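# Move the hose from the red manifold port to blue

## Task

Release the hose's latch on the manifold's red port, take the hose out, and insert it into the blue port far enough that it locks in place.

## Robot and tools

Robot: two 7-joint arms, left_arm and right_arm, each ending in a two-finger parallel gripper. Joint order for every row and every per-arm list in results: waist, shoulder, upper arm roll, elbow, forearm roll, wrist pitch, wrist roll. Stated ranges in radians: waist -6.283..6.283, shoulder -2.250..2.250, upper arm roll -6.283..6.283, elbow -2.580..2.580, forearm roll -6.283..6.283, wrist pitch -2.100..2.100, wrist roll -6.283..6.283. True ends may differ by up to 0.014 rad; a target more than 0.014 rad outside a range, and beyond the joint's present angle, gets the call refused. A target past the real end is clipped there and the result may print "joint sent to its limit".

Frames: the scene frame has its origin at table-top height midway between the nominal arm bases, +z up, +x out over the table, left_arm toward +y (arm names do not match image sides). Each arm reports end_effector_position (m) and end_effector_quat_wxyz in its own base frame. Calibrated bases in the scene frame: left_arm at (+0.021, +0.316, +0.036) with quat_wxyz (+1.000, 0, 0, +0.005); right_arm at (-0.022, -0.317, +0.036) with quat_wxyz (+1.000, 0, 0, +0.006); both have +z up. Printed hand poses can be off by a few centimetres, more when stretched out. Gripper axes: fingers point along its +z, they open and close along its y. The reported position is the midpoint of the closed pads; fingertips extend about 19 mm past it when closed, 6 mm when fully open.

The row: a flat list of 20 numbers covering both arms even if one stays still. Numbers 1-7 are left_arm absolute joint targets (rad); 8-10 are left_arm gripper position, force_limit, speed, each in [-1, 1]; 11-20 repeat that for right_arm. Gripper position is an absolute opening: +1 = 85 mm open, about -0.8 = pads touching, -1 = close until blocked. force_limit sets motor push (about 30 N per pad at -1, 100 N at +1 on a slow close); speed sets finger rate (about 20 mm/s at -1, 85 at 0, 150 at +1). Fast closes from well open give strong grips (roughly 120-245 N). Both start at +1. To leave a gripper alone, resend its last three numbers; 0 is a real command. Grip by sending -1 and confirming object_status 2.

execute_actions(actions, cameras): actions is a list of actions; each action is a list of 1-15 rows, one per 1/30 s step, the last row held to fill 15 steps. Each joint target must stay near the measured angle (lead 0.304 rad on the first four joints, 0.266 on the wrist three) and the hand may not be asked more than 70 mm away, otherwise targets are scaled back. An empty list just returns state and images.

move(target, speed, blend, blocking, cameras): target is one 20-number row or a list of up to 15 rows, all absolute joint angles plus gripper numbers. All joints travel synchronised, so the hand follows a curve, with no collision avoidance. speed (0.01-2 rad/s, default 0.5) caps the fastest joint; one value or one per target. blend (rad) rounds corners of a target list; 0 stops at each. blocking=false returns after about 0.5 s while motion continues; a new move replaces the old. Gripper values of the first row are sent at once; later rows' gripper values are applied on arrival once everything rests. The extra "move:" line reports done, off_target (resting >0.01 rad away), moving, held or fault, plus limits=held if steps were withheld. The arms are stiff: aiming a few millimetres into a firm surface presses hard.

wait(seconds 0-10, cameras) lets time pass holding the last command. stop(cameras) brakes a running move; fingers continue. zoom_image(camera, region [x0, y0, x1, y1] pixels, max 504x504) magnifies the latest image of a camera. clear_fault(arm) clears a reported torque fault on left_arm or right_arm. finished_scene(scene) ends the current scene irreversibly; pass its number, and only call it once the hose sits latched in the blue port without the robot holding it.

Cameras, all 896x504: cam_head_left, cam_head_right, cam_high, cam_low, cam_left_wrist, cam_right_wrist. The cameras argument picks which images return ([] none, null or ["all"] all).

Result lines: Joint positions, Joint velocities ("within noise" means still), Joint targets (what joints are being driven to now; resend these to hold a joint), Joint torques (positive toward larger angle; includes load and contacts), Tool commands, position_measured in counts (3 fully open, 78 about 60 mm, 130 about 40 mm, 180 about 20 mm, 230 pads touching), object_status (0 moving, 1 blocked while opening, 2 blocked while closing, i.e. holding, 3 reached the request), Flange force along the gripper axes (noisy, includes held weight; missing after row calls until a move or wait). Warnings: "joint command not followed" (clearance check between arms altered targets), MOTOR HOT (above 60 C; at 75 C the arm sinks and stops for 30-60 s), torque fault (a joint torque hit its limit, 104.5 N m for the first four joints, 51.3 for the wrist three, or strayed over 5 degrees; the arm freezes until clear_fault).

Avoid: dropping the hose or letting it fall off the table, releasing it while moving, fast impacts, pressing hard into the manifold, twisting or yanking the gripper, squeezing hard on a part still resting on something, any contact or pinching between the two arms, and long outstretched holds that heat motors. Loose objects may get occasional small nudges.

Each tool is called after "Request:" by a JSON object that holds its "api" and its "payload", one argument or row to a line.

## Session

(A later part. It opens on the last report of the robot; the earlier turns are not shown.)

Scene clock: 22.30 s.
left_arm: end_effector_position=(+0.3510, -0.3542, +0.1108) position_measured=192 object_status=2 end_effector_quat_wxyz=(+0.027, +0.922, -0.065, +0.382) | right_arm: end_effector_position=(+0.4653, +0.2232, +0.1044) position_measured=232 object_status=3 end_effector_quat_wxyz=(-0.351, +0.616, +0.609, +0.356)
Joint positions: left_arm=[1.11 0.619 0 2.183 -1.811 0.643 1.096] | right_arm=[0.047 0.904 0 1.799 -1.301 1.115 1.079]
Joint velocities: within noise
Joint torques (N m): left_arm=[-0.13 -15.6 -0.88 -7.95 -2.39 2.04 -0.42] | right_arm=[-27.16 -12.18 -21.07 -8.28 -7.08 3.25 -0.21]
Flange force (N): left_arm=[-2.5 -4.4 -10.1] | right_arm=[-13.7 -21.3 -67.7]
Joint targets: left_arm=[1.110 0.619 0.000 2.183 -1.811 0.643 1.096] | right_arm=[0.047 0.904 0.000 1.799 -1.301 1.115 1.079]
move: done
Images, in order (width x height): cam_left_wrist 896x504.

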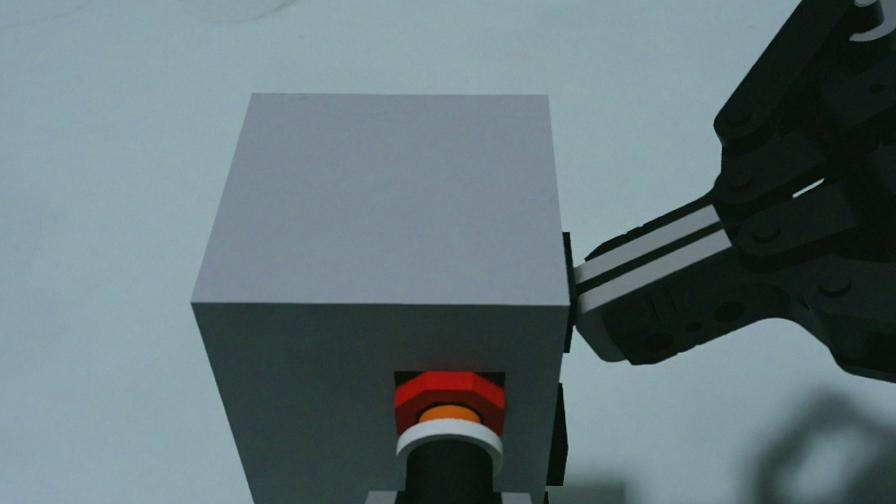

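Request:
{"api": "move", "payload": {
  "target": [
    [1.1709,0.6091,0,2.2177,-1.7780,0.6664,1.1284,-1,-0.4,-1,0.0471,0.9044,0,1.7991,-1.3005,1.1154,1.0790,-1,-1,0],
    [1.25,0.5963,0,2.2626,-1.7361,0.697,1.1709,-1,-0.4,-1,0.0622,0.9046,0,1.7984,-1.2876,1.1217,1.0808,-1,-1,0],
    [1.25,0.5963,0,2.2626,-1.7361,0.697,1.1709,-1,-0.4,-1,0.1817,0.9064,0,1.7925,-1.1853,1.1712,1.0946,-1,-1,0],
    [1.25,0.5963,0,2.2626,-1.7361,0.697,1.1709,-1,-0.4,-1,0.5494,0.9878,0,1.5963,-0.9412,1.537,1.0987,-1,-1,0]
  ],
  "speed": [0.1,0.1,0.3,0.5],
  "cameras": ["cam_left_wrist","cam_right_wrist","cam_high"]
}}

Scene clock: 25.63 s.
left_arm: end_effector_position=(+0.2968, -0.3459, +0.1109) position_measured=192 object_status=2 end_effector_quat_wxyz=(+0.027, +0.922, -0.065, +0.382) | right_arm: end_effector_position=(+0.4318, +0.0016, +0.1437) position_measured=232 object_status=3 end_effector_quat_wxyz=(-0.404, +0.582, +0.575, +0.409)
Joint positions: left_arm=[1.25 0.596 0 2.263 -1.736 0.697 1.171] | right_arm=[0.549 0.988 0 1.596 -0.941 1.537 1.099]
Joint velocities: within noise
Joint torques (N m): left_arm=[0.26 -15.01 -0.71 -2.65 -0.85 2.19 -0.34] | right_arm=[-1.85 -18.22 -1.85 -4.41 -1.69 1.84 -0.15]
Flange force (N): left_arm=[0.9 2.2 0.6] | right_arm=[4.8 -7.5 -2.2]
Joint targets: left_arm=[1.250 0.596 0.000 2.263 -1.736 0.697 1.171] | right_arm=[0.549 0.988 0.000 1.596 -0.941 1.537 1.099]
move: done
Images, in order (width x height): cam_high 896x504, cam_left_wrist 896x504, cam_right_wrist 896x504.

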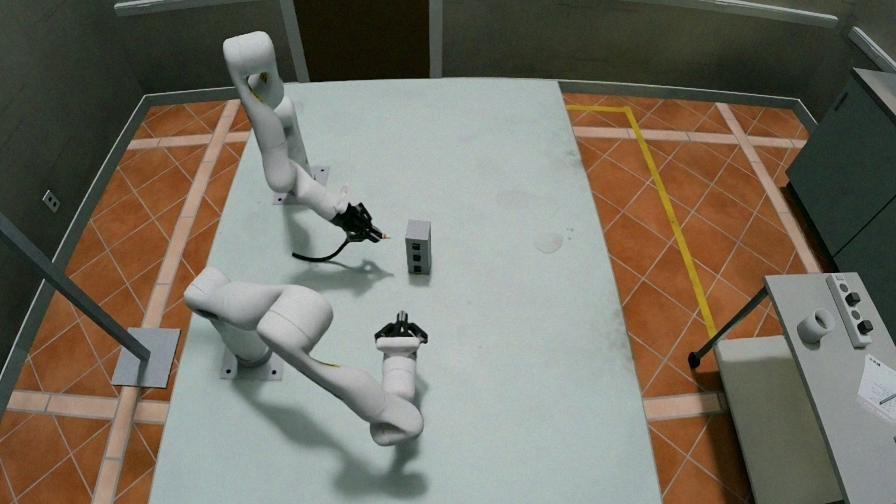

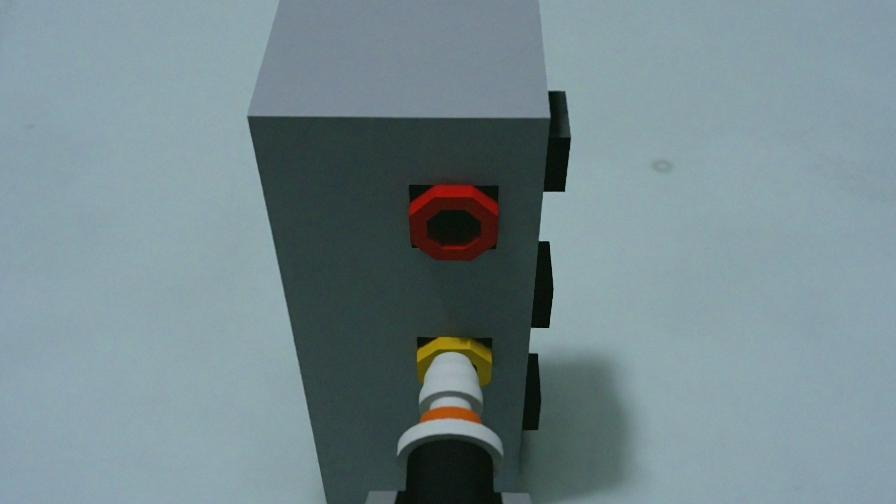

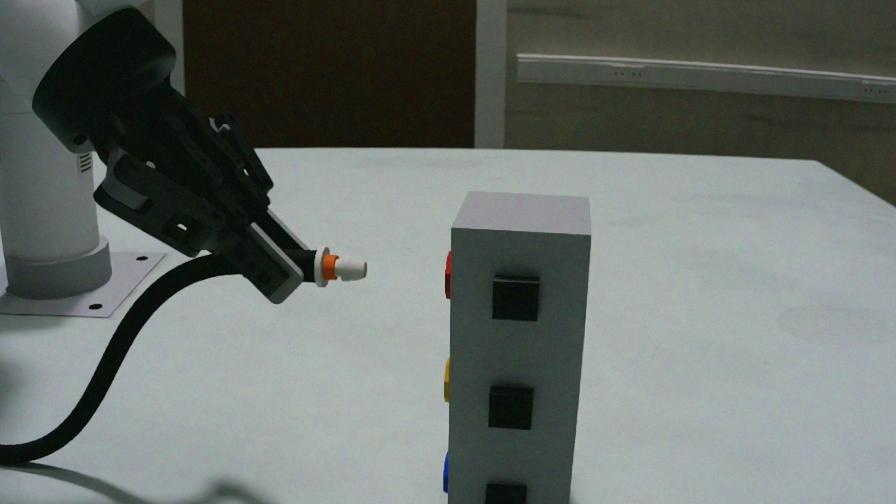

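Request:
{"api": "move", "payload": {
  "target": [1.1962,0.9366,0,2.227,-2.1059,0.7966,1.5975,-1,-0.4,-1,0.5494,0.9878,0,1.5963,-0.9412,1.537,1.0987,-1,-1,0],
  "speed": 0.2,
  "cameras": ["cam_left_wrist","cam_right_wrist","cam_high"]
}}

Request:
{"api": "zoom_image", "payload": {
  "camera": "cam_left_wrist",
  "region": [300, 180, 600, 504]
}}

Request:
{"api": "zoom_image", "payload": {
  "camera": "cam_right_wrist",
  "region": [300, 360, 500, 504]
}}

Scene clock: 29.23 s.
left_arm: end_effector_position=(+0.3167, -0.3487, -0.0002) position_measured=192 object_status=2 end_effector_quat_wxyz=(+0.027, +0.922, -0.065, +0.382) | right_arm: end_effector_position=(+0.4318, +0.0015, +0.1437) position_measured=232 object_status=3 end_effector_quat_wxyz=(-0.404, +0.582, +0.575, +0.409)
Joint positions: left_arm=[1.196 0.937 0 2.227 -2.106 0.797 1.598] | right_arm=[0.549 0.988 0 1.596 -0.941 1.537 1.099]
Joint velocities: within noise
Joint torques (N m): left_arm=[0.26 -16.9 -1.01 0.13 -0.32 2.28 -0.38] | right_arm=[-1.84 -18.36 -1.93 -4.42 -1.65 1.93 -0.12]
Flange force (N): left_arm=[1.4 2.8 0.2] | right_arm=[4.6 -7.3 -2.0]
Joint targets: left_arm=[1.196 0.937 0.000 2.227 -2.106 0.797 1.598] | right_arm=[0.549 0.988 0.000 1.596 -0.941 1.537 1.099]
move: done
Images, in order (width x height): cam_high 896x504, cam_left_wrist 896x504, cam_right_wrist 896x504.

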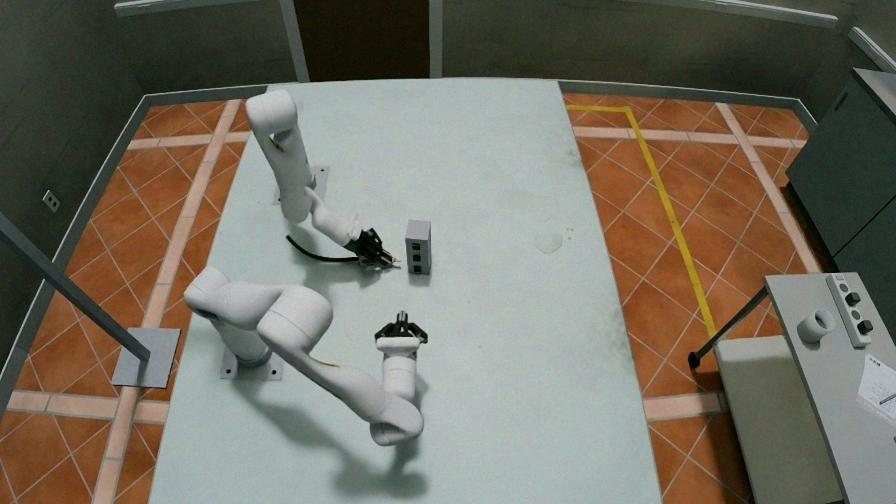

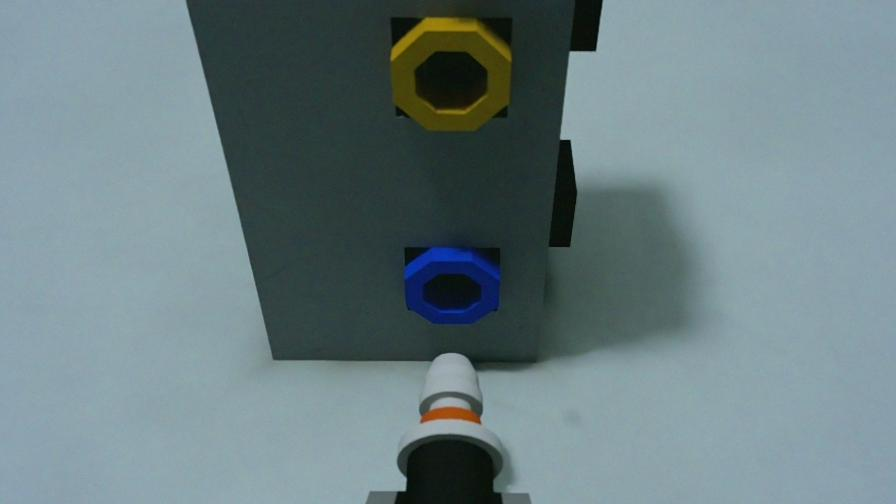

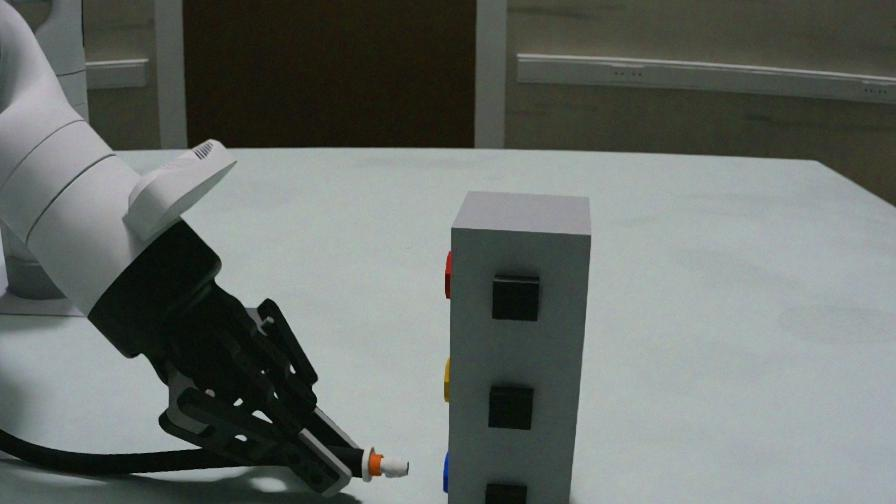

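Scaled by 1.556 from the camera's 896x504 image, which has a finer 1280x720 frame.

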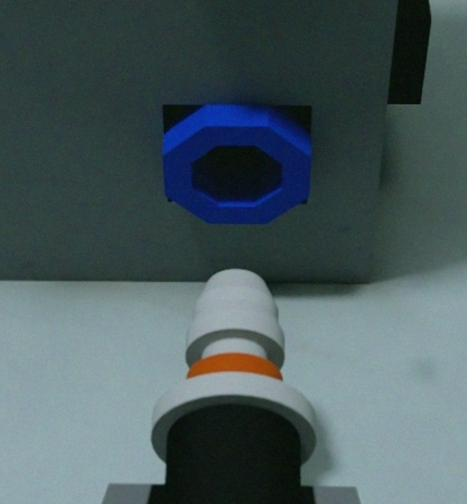

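Scaled by 2.520 from the camera's 896x504 image, which has a finer 1280x720 frame.

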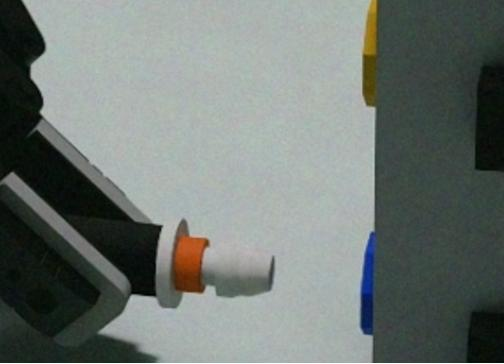

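Request:
{"api": "move", "payload": {
  "target": [
    [1.1577,0.9364,0,2.2053,-2.1258,0.7854,1.5707,-1,-0.4,-1,0.5494,0.9878,0,1.5963,-0.9412,1.537,1.0987,-1,-1,0],
    [1.1163,0.9368,0,2.1792,-2.1454,0.7711,1.5403,-1,-0.4,-1,0.5494,0.9878,0,1.5963,-0.9412,1.537,1.0987,-1,-1,0]
  ],
  "speed": [0.1,0.05],
  "blend": [0.005,0],
  "cameras": ["cam_left_wrist","cam_right_wrist"]
}}

Request:
{"api": "zoom_image", "payload": {
  "camera": "cam_right_wrist",
  "region": [300, 360, 500, 504]
}}

Scene clock: 31.07 s.
left_arm: end_effector_position=(+0.3484, -0.3533, -0.0004) position_measured=192 object_status=2 end_effector_quat_wxyz=(+0.027, +0.922, -0.065, +0.382) | right_arm: end_effector_position=(+0.4318, +0.0015, +0.1437) position_measured=232 object_status=3 end_effector_quat_wxyz=(-0.404, +0.582, +0.575, +0.409)
Joint positions: left_arm=[1.116 0.937 0 2.179 -2.145 0.771 1.54] | right_arm=[0.549 0.988 0 1.596 -0.941 1.537 1.099]
Joint velocities: within noise
Joint torques (N m): left_arm=[-1.59 -18.92 -3.43 -3.51 -0.75 3.9 -0.34] | right_arm=[-1.85 -18.29 -1.88 -4.46 -1.68 1.82 -0.18]
Flange force (N): left_arm=[-4.0 1.1 -5.8] | right_arm=[4.7 -7.6 -2.1]
Joint targets: left_arm=[1.116 0.937 0.000 2.179 -2.145 0.771 1.540] | right_arm=[0.549 0.988 0.000 1.596 -0.941 1.537 1.099]
move: done
Images, in order (width x height): cam_left_wrist 896x504, cam_right_wrist 896x504.

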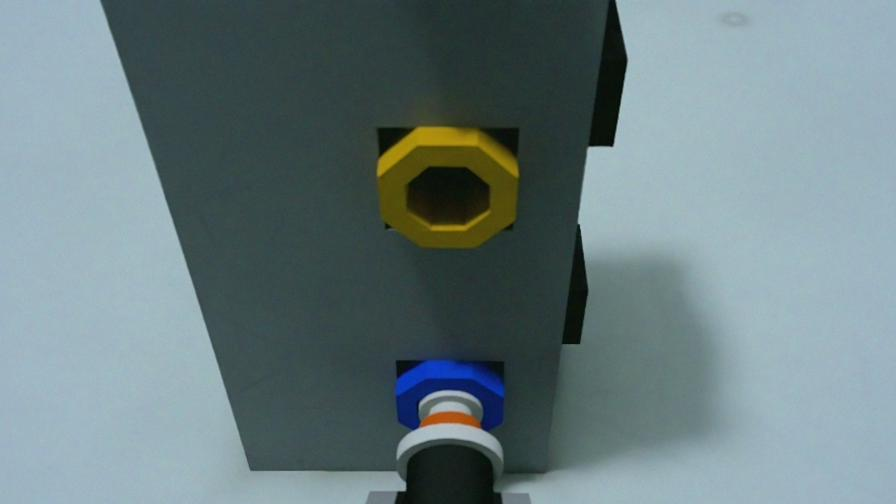

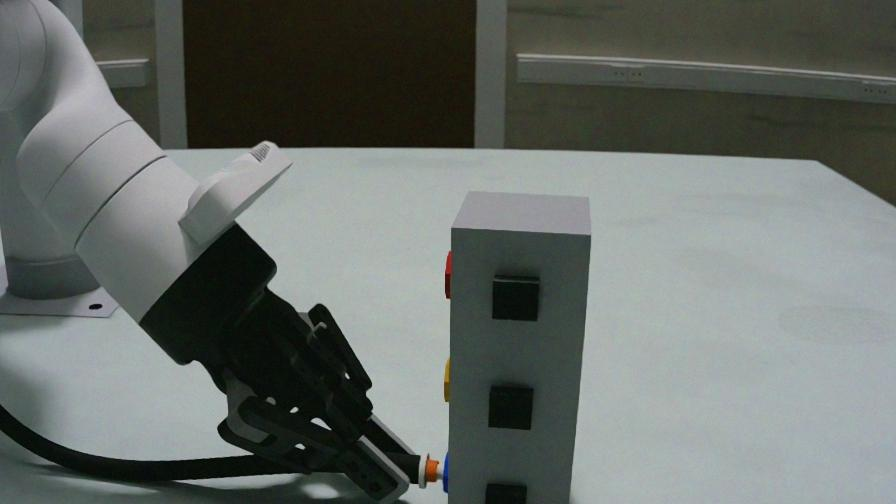

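Scaled by 2.520 from the camera's 896x504 image, which has a finer 1280x720 frame.

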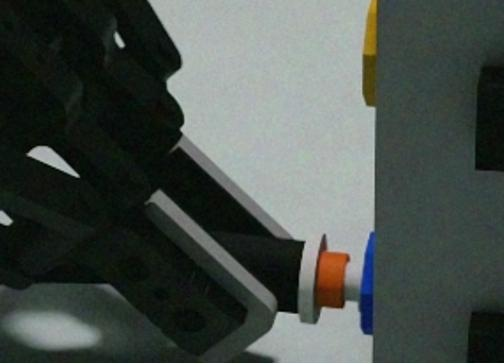

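Request:
{"api": "move", "payload": {
  "target": [
    [1.0972,0.9371,0,2.1664,-2.1544,0.7638,1.5258,-1,-0.4,-1,0.5494,0.9878,0,1.5963,-0.9412,1.537,1.0987,-1,-1,0],
    [1.0936,0.9371,0,2.1640,-2.1560,0.7624,1.5231,-1,-0.4,-1,0.5494,0.9878,0,1.5963,-0.9412,1.537,1.0987,-1,-1,0]
  ],
  "speed": 0.03,
  "cameras": ["cam_left_wrist","cam_right_wrist"]
}}

Request:
{"api": "zoom_image", "payload": {
  "camera": "cam_right_wrist",
  "region": [380, 360, 560, 504]
}}

Request:
{"api": "zoom_image", "payload": {
  "camera": "cam_left_wrist",
  "region": [350, 250, 650, 504]
}}

Scene clock: 32.43 s.
left_arm: end_effector_position=(+0.3577, -0.3546, -0.0003) position_measured=192 object_status=2 end_effector_quat_wxyz=(+0.027, +0.922, -0.066, +0.382) | right_arm: end_effector_position=(+0.4318, +0.0015, +0.1437) position_measured=232 object_status=3 end_effector_quat_wxyz=(-0.404, +0.582, +0.575, +0.409)
Joint positions: left_arm=[1.094 0.937 0 2.164 -2.156 0.762 1.523] | right_arm=[0.549 0.988 0 1.596 -0.941 1.537 1.099]
Joint velocities: within noise
Joint torques (N m): left_arm=[-7 -21.3 -10.08 -10.47 -1.33 7.62 -0.42] | right_arm=[-1.8 -18.44 -1.91 -4.39 -1.64 1.87 -0.14]
Flange force (N): left_arm=[-16.6 -1.2 -22.8] | right_arm=[4.4 -7.1 -2.1]
Joint targets: left_arm=[1.094 0.937 0.000 2.164 -2.156 0.762 1.523] | right_arm=[0.549 0.988 0.000 1.596 -0.941 1.537 1.099]
move: done
Images, in order (width x height): cam_left_wrist 896x504, cam_right_wrist 896x504.

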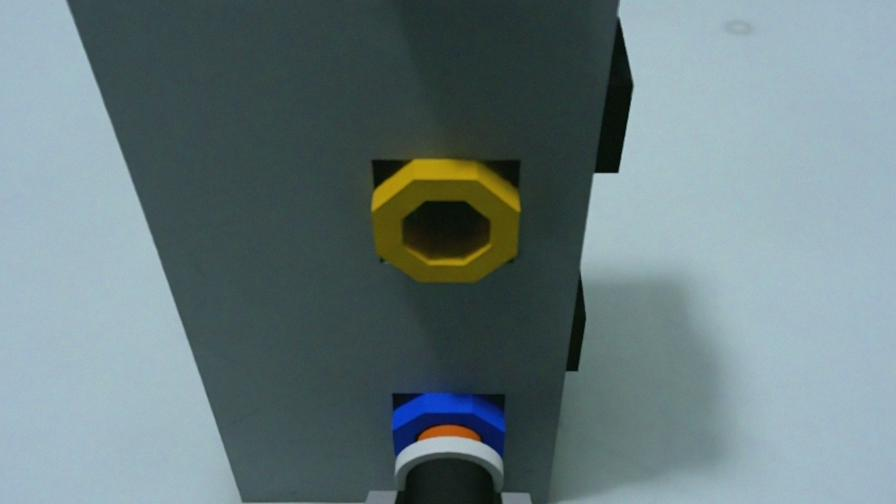

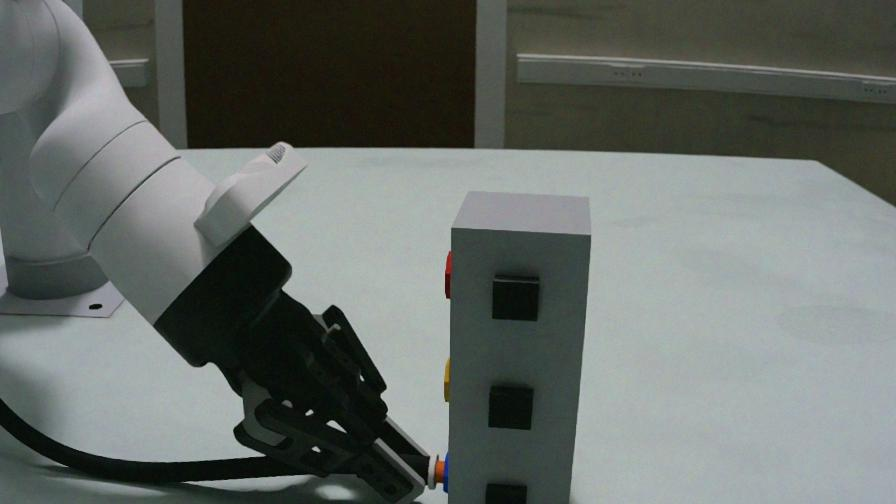

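Scaled by 2.800 from the camera's 896x504 image, which has a finer 1280x720 frame.

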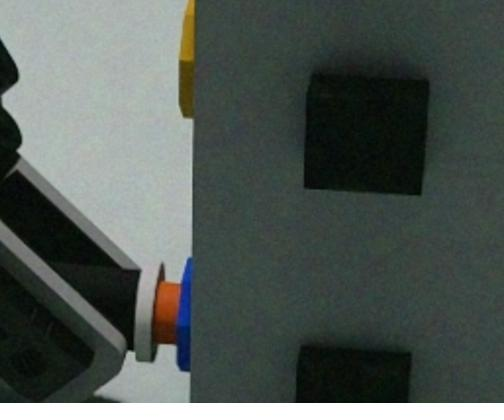

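Scaled by 1.680 from the camera's 896x504 image, which has a finer 1280x720 frame.

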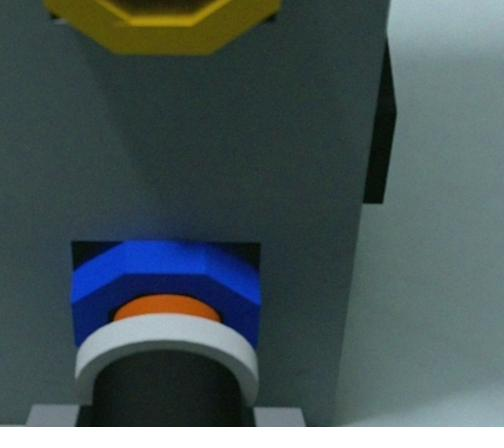

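Request:
{"api": "move", "payload": {
  "target": [
    [1.0972,0.9371,0,2.1664,-2.1544,0.7638,1.5258,-1,-0.4,-1,0.5494,0.9878,0,1.5963,-0.9412,1.537,1.0987,-1,-1,0],
    [1.0972,0.9371,0,2.1664,-2.1544,0.7638,1.5258,-0.3,0.6,-1,0.5494,0.9878,0,1.5963,-0.9412,1.537,1.0987,-1,-1,0],
    [1.1079,0.9369,0,2.1736,-2.1495,0.7679,1.5339,-0.3,0.6,-1,0.5494,0.9878,0,1.5963,-0.9412,1.537,1.0987,-1,-1,0]
  ],
  "speed": 0.04,
  "cameras": ["cam_left_wrist","cam_right_wrist"]
}}

Request:
{"api": "zoom_image", "payload": {
  "camera": "cam_right_wrist",
  "region": [380, 360, 560, 504]
}}

Scene clock: 35.23 s.
left_arm: end_effector_position=(+0.3517, -0.3538, -0.0004) position_measured=167 object_status=3 end_effector_quat_wxyz=(+0.027, +0.922, -0.066, +0.382) | right_arm: end_effector_position=(+0.4318, +0.0015, +0.1437) position_measured=232 object_status=3 end_effector_quat_wxyz=(-0.404, +0.582, +0.575, +0.409)
Joint positions: left_arm=[1.108 0.937 0 2.174 -2.15 0.768 1.534] | right_arm=[0.549 0.988 0 1.596 -0.941 1.537 1.099]
Joint velocities: within noise
Joint torques (N m): left_arm=[0.17 -17.76 -0.94 -0.53 -0.4 2.28 -0.31] | right_arm=[-1.89 -18.32 -1.9 -4.41 -1.65 1.91 -0.14]
Flange force (N): left_arm=[1.2 3.0 0.6] | right_arm=[4.6 -7.4 -2.1]
Joint targets: left_arm=[1.108 0.937 0.000 2.174 -2.150 0.768 1.534] | right_arm=[0.549 0.988 0.000 1.596 -0.941 1.537 1.099]
move: done
Images, in order (width x height): cam_left_wrist 896x504, cam_right_wrist 896x504.

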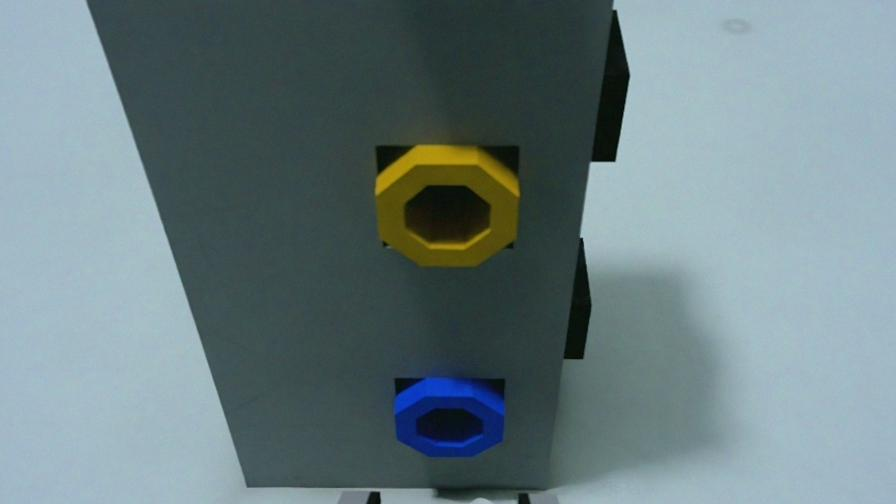

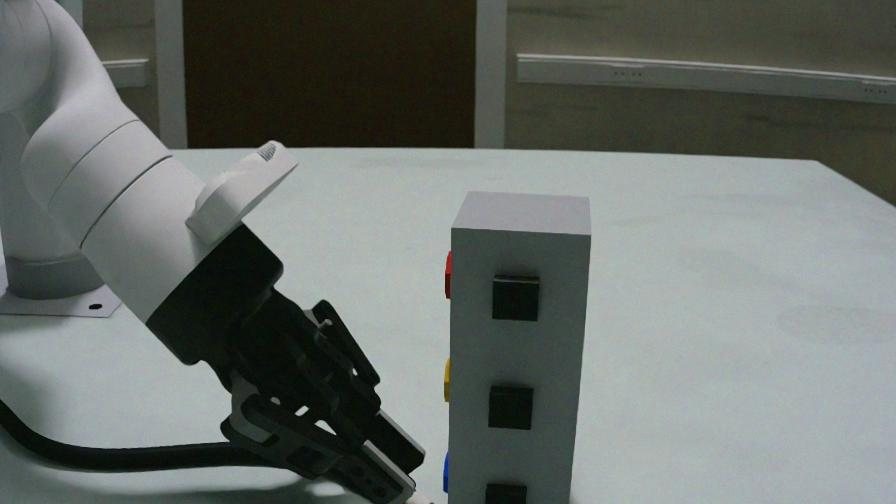

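Scaled by 2.800 from the camera's 896x504 image, which has a finer 1280x720 frame.

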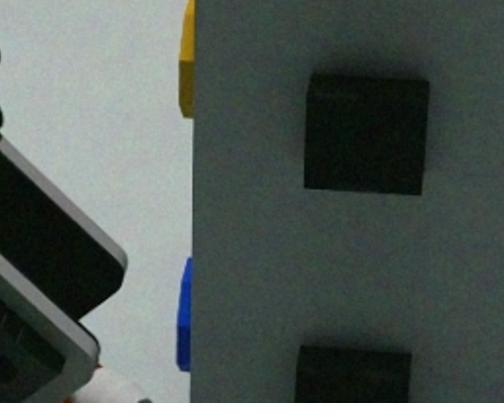

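Request:
{"api": "zoom_image", "payload": {
  "camera": "cam_right_wrist",
  "region": [200, 360, 460, 504]
}}

Request:
{"api": "zoom_image", "payload": {
  "camera": "cam_left_wrist",
  "region": [330, 400, 580, 504]
}}

Request:
{"api": "wait", "payload": {
  "seconds": 0.1,
  "cameras": ["all"]
}}

Request:
{"api": "zoom_image", "payload": {
  "camera": "cam_high",
  "region": [270, 205, 450, 305]
}}

Request:
{"api": "zoom_image", "payload": {
  "camera": "cam_low",
  "region": [400, 170, 520, 270]
}}

Scaled by 1.938 from the camera's 896x504 image, which has a finer 1280x720 frame.

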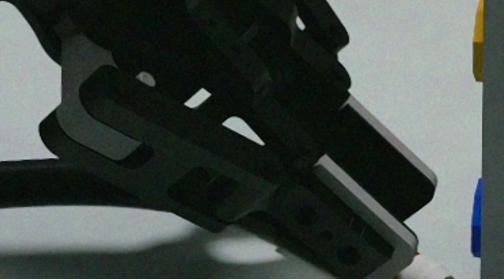

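Scaled by 2.016 from the camera's 896x504 image, which has a finer 1280x720 frame.

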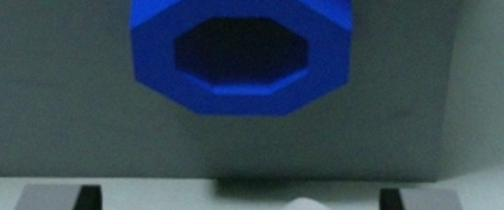

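Scene clock: 35.80 s.
left_arm: end_effector_position=(+0.3517, -0.3539, -0.0003) position_measured=167 object_status=3 end_effector_quat_wxyz=(+0.027, +0.922, -0.066, +0.382) | right_arm: end_effector_position=(+0.4318, +0.0015, +0.1437) position_measured=232 object_status=3 end_effector_quat_wxyz=(-0.404, +0.582, +0.575, +0.409)
Joint positions: left_arm=[1.108 0.937 0 2.174 -2.15 0.768 1.534] | right_arm=[0.549 0.988 0 1.596 -0.941 1.537 1.099]
Joint velocities: within noise
Joint torques (N m): left_arm=[0.14 -17.74 -0.91 -0.56 -0.41 2.26 -0.38] | right_arm=[-1.87 -18.35 -1.83 -4.43 -1.64 1.87 -0.19]
Flange force (N): left_arm=[1.0 2.8 0.5] | right_arm=[4.6 -7.5 -2.0]
Joint targets: left_arm=[1.108 0.937 0.000 2.174 -2.150 0.768 1.534] | right_arm=[0.549 0.988 0.000 1.596 -0.941 1.537 1.099]
Tool commands: left_gripper/position=-0.3 left_gripper/force_limit=+0.6 left_gripper/speed=-1.0 right_gripper/position=-1.0 right_gripper/force_limit=-1.0 right_gripper/speed=+0.0
wait: 0.10 s; at rest from the start

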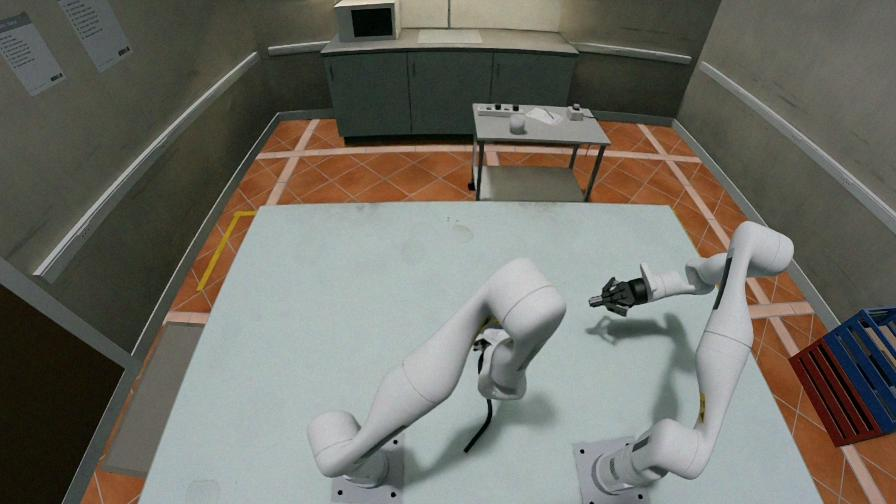

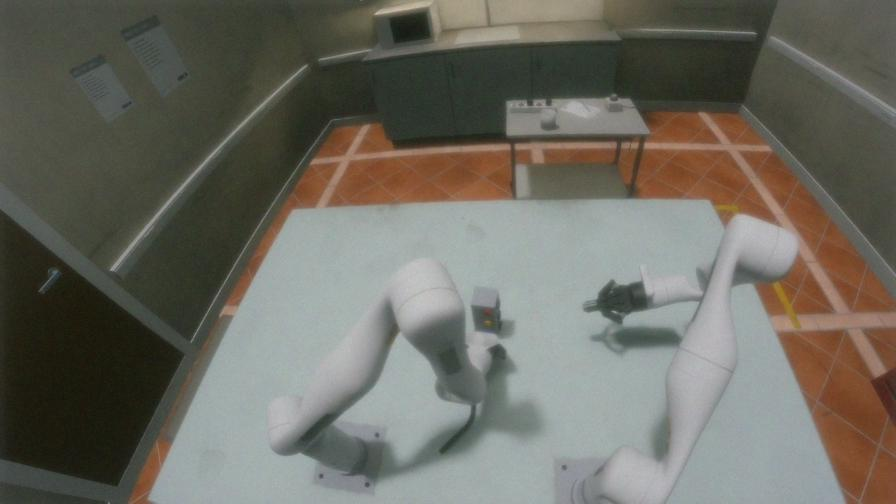

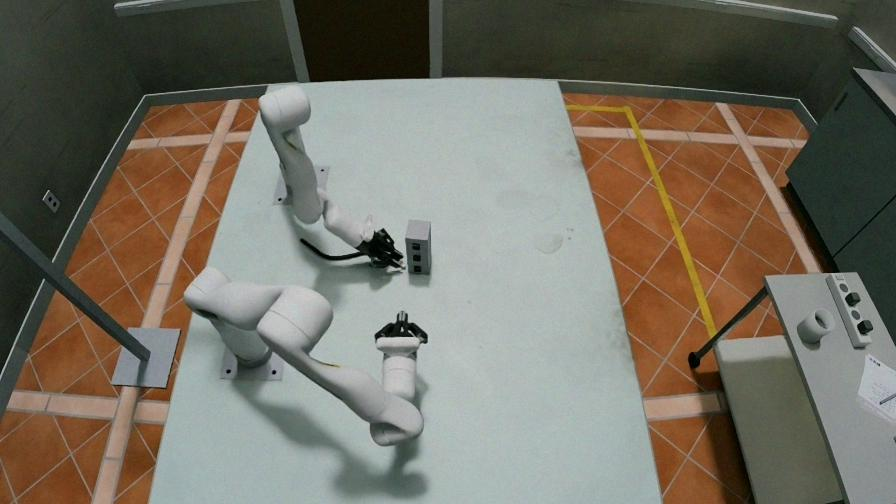

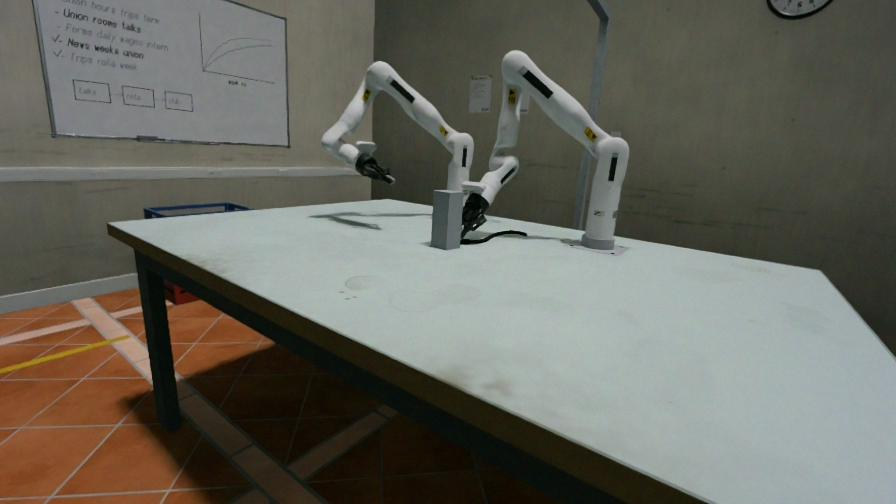

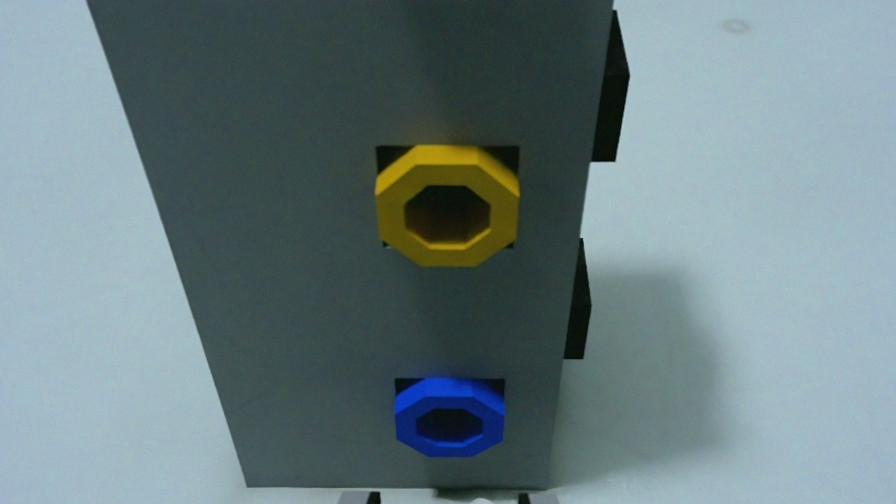

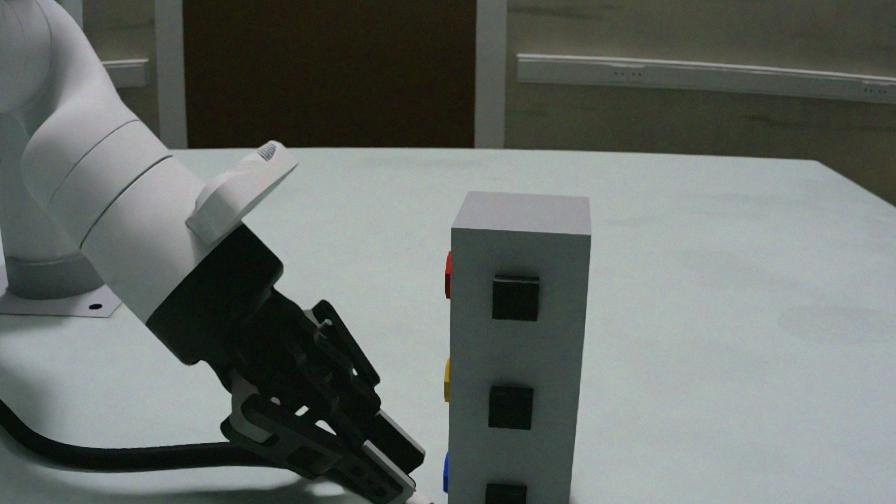

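Scaled by 2.800 from the camera's 896x504 image, which has a finer 1280x720 frame.

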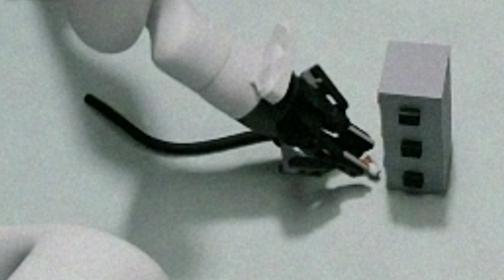

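Scaled by 4.200 from the camera's 896x504 image, which has a finer 1280x720 frame.

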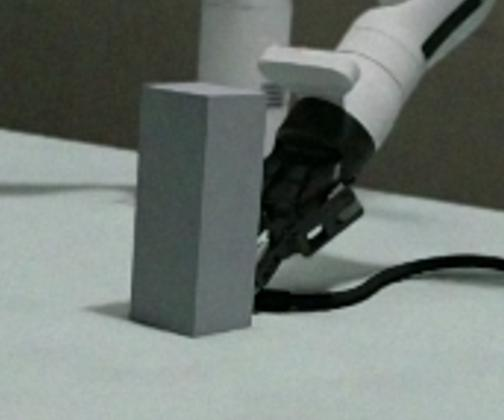

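Request:
{"api": "move", "payload": {
  "target": [
    [1.1079,0.9369,0,2.1736,-2.1495,0.7679,1.5339,0.3,0.6,-1,0.5494,0.9878,0,1.5963,-0.9412,1.537,1.0987,-1,-1,0],
    [1.2531,0.7623,0,2.2742,-1.9297,0.7435,1.4315,0.3,0.6,-1,0.5494,0.9878,0,1.5963,-0.9412,1.537,1.0987,-1,-1,0]
  ],
  "speed": [0.1,0.15],
  "cameras": ["cam_left_wrist","cam_right_wrist","cam_low","cam_high"]
}}

Request:
{"api": "zoom_image", "payload": {
  "camera": "cam_right_wrist",
  "region": [200, 330, 500, 504]
}}

Request:
{"api": "zoom_image", "payload": {
  "camera": "cam_low",
  "region": [420, 190, 540, 270]
}}

Request:
{"api": "zoom_image", "payload": {
  "camera": "cam_high",
  "region": [290, 205, 450, 305]
}}

Scene clock: 39.77 s.
left_arm: end_effector_position=(+0.2957, -0.3458, +0.0563) position_measured=91 object_status=3 end_effector_quat_wxyz=(+0.027, +0.922, -0.065, +0.382) | right_arm: end_effector_position=(+0.4318, +0.0015, +0.1437) position_measured=232 object_status=3 end_effector_quat_wxyz=(-0.404, +0.582, +0.575, +0.409)
Joint positions: left_arm=[1.253 0.762 0 2.274 -1.93 0.743 1.431] | right_arm=[0.549 0.988 0 1.596 -0.941 1.537 1.099]
Joint velocities: within noise
Joint torques (N m): left_arm=[0.15 -15.9 -0.94 -0.92 -0.49 2.26 -0.38] | right_arm=[-1.88 -18.32 -1.82 -4.47 -1.62 1.87 -0.16]
Flange force (N): left_arm=[0.6 2.5 0.5] | right_arm=[4.7 -7.6 -1.9]
Joint targets: left_arm=[1.253 0.762 0.000 2.274 -1.930 0.743 1.431] | right_arm=[0.549 0.988 0.000 1.596 -0.941 1.537 1.099]
move: done
Images, in order (width x height): cam_high 896x504, cam_low 896x504, cam_left_wrist 896x504, cam_right_wrist 896x504.

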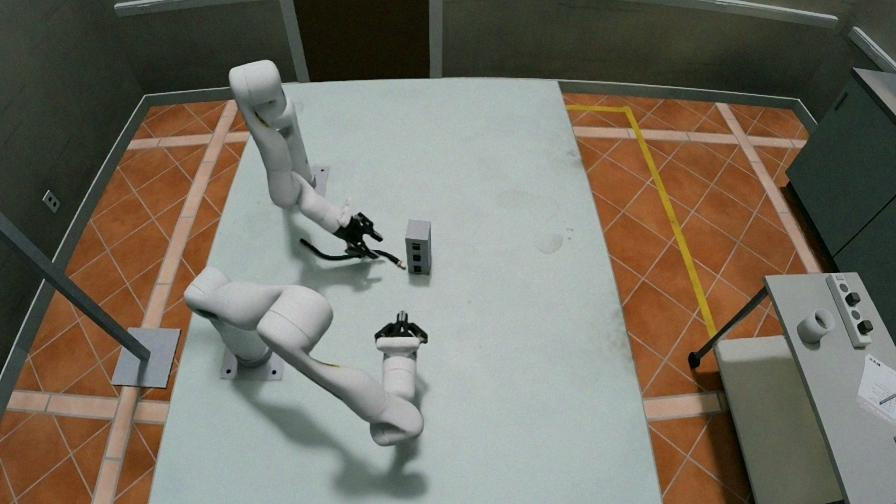

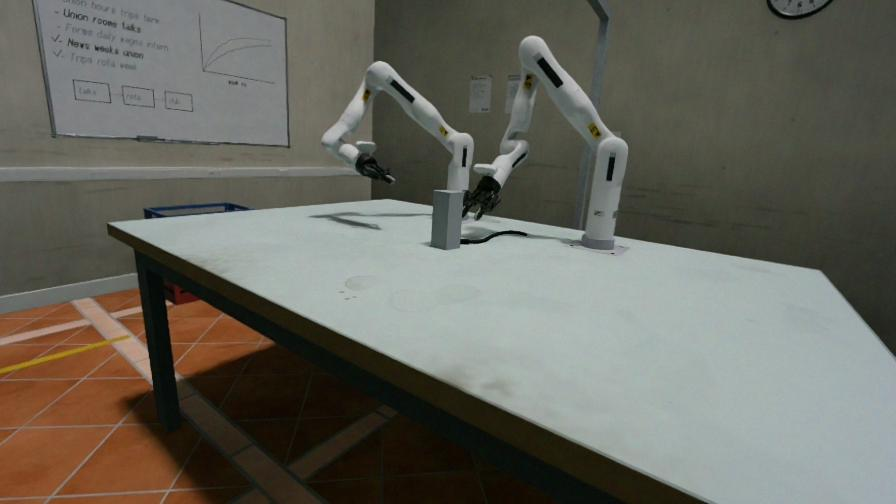

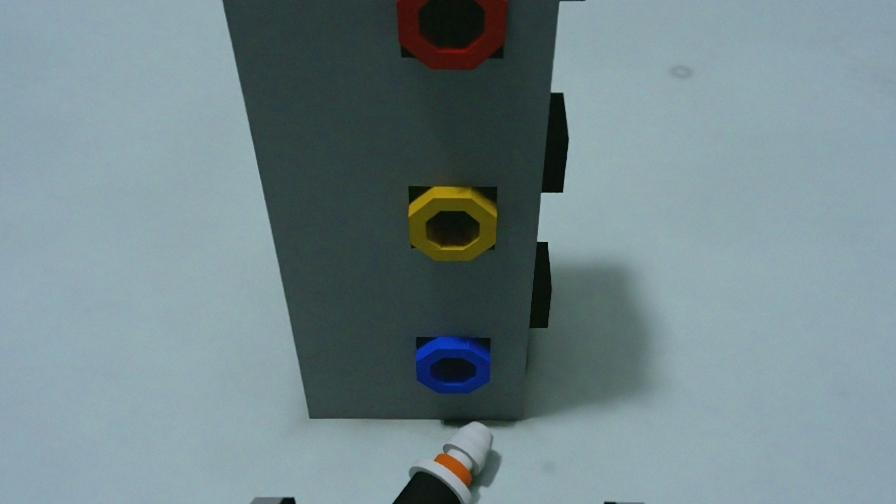

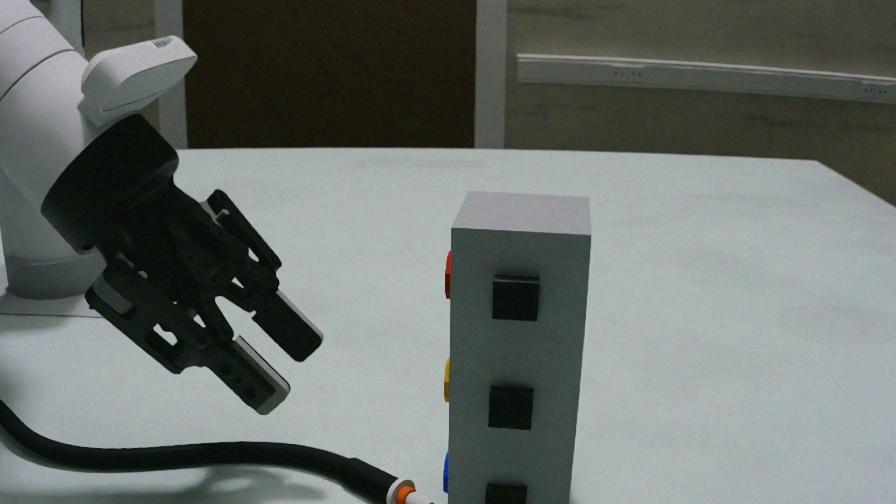

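Scaled by 1.680 from the camera's 896x504 image, which has a finer 1280x720 frame.

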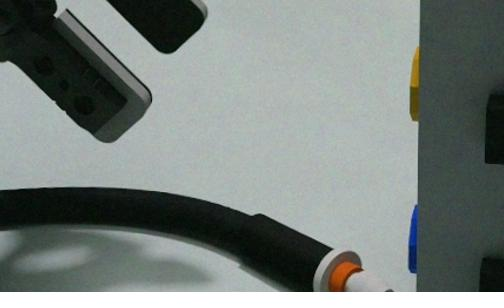

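Scaled by 4.200 from the camera's 896x504 image, which has a finer 1280x720 frame.

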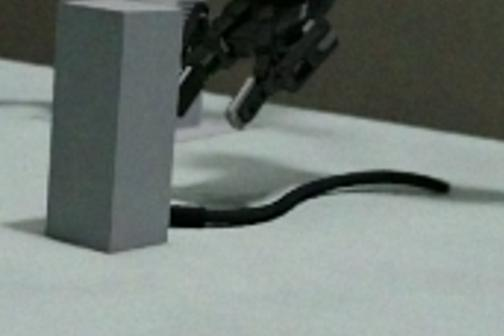

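Scaled by 3.150 from the camera's 896x504 image, which has a finer 1280x720 frame.

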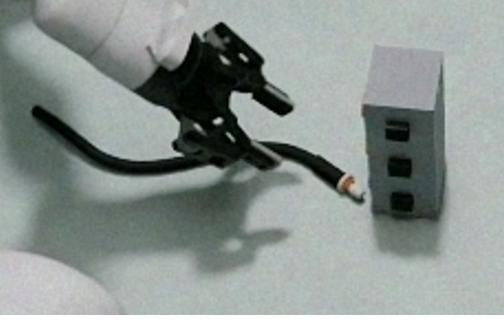

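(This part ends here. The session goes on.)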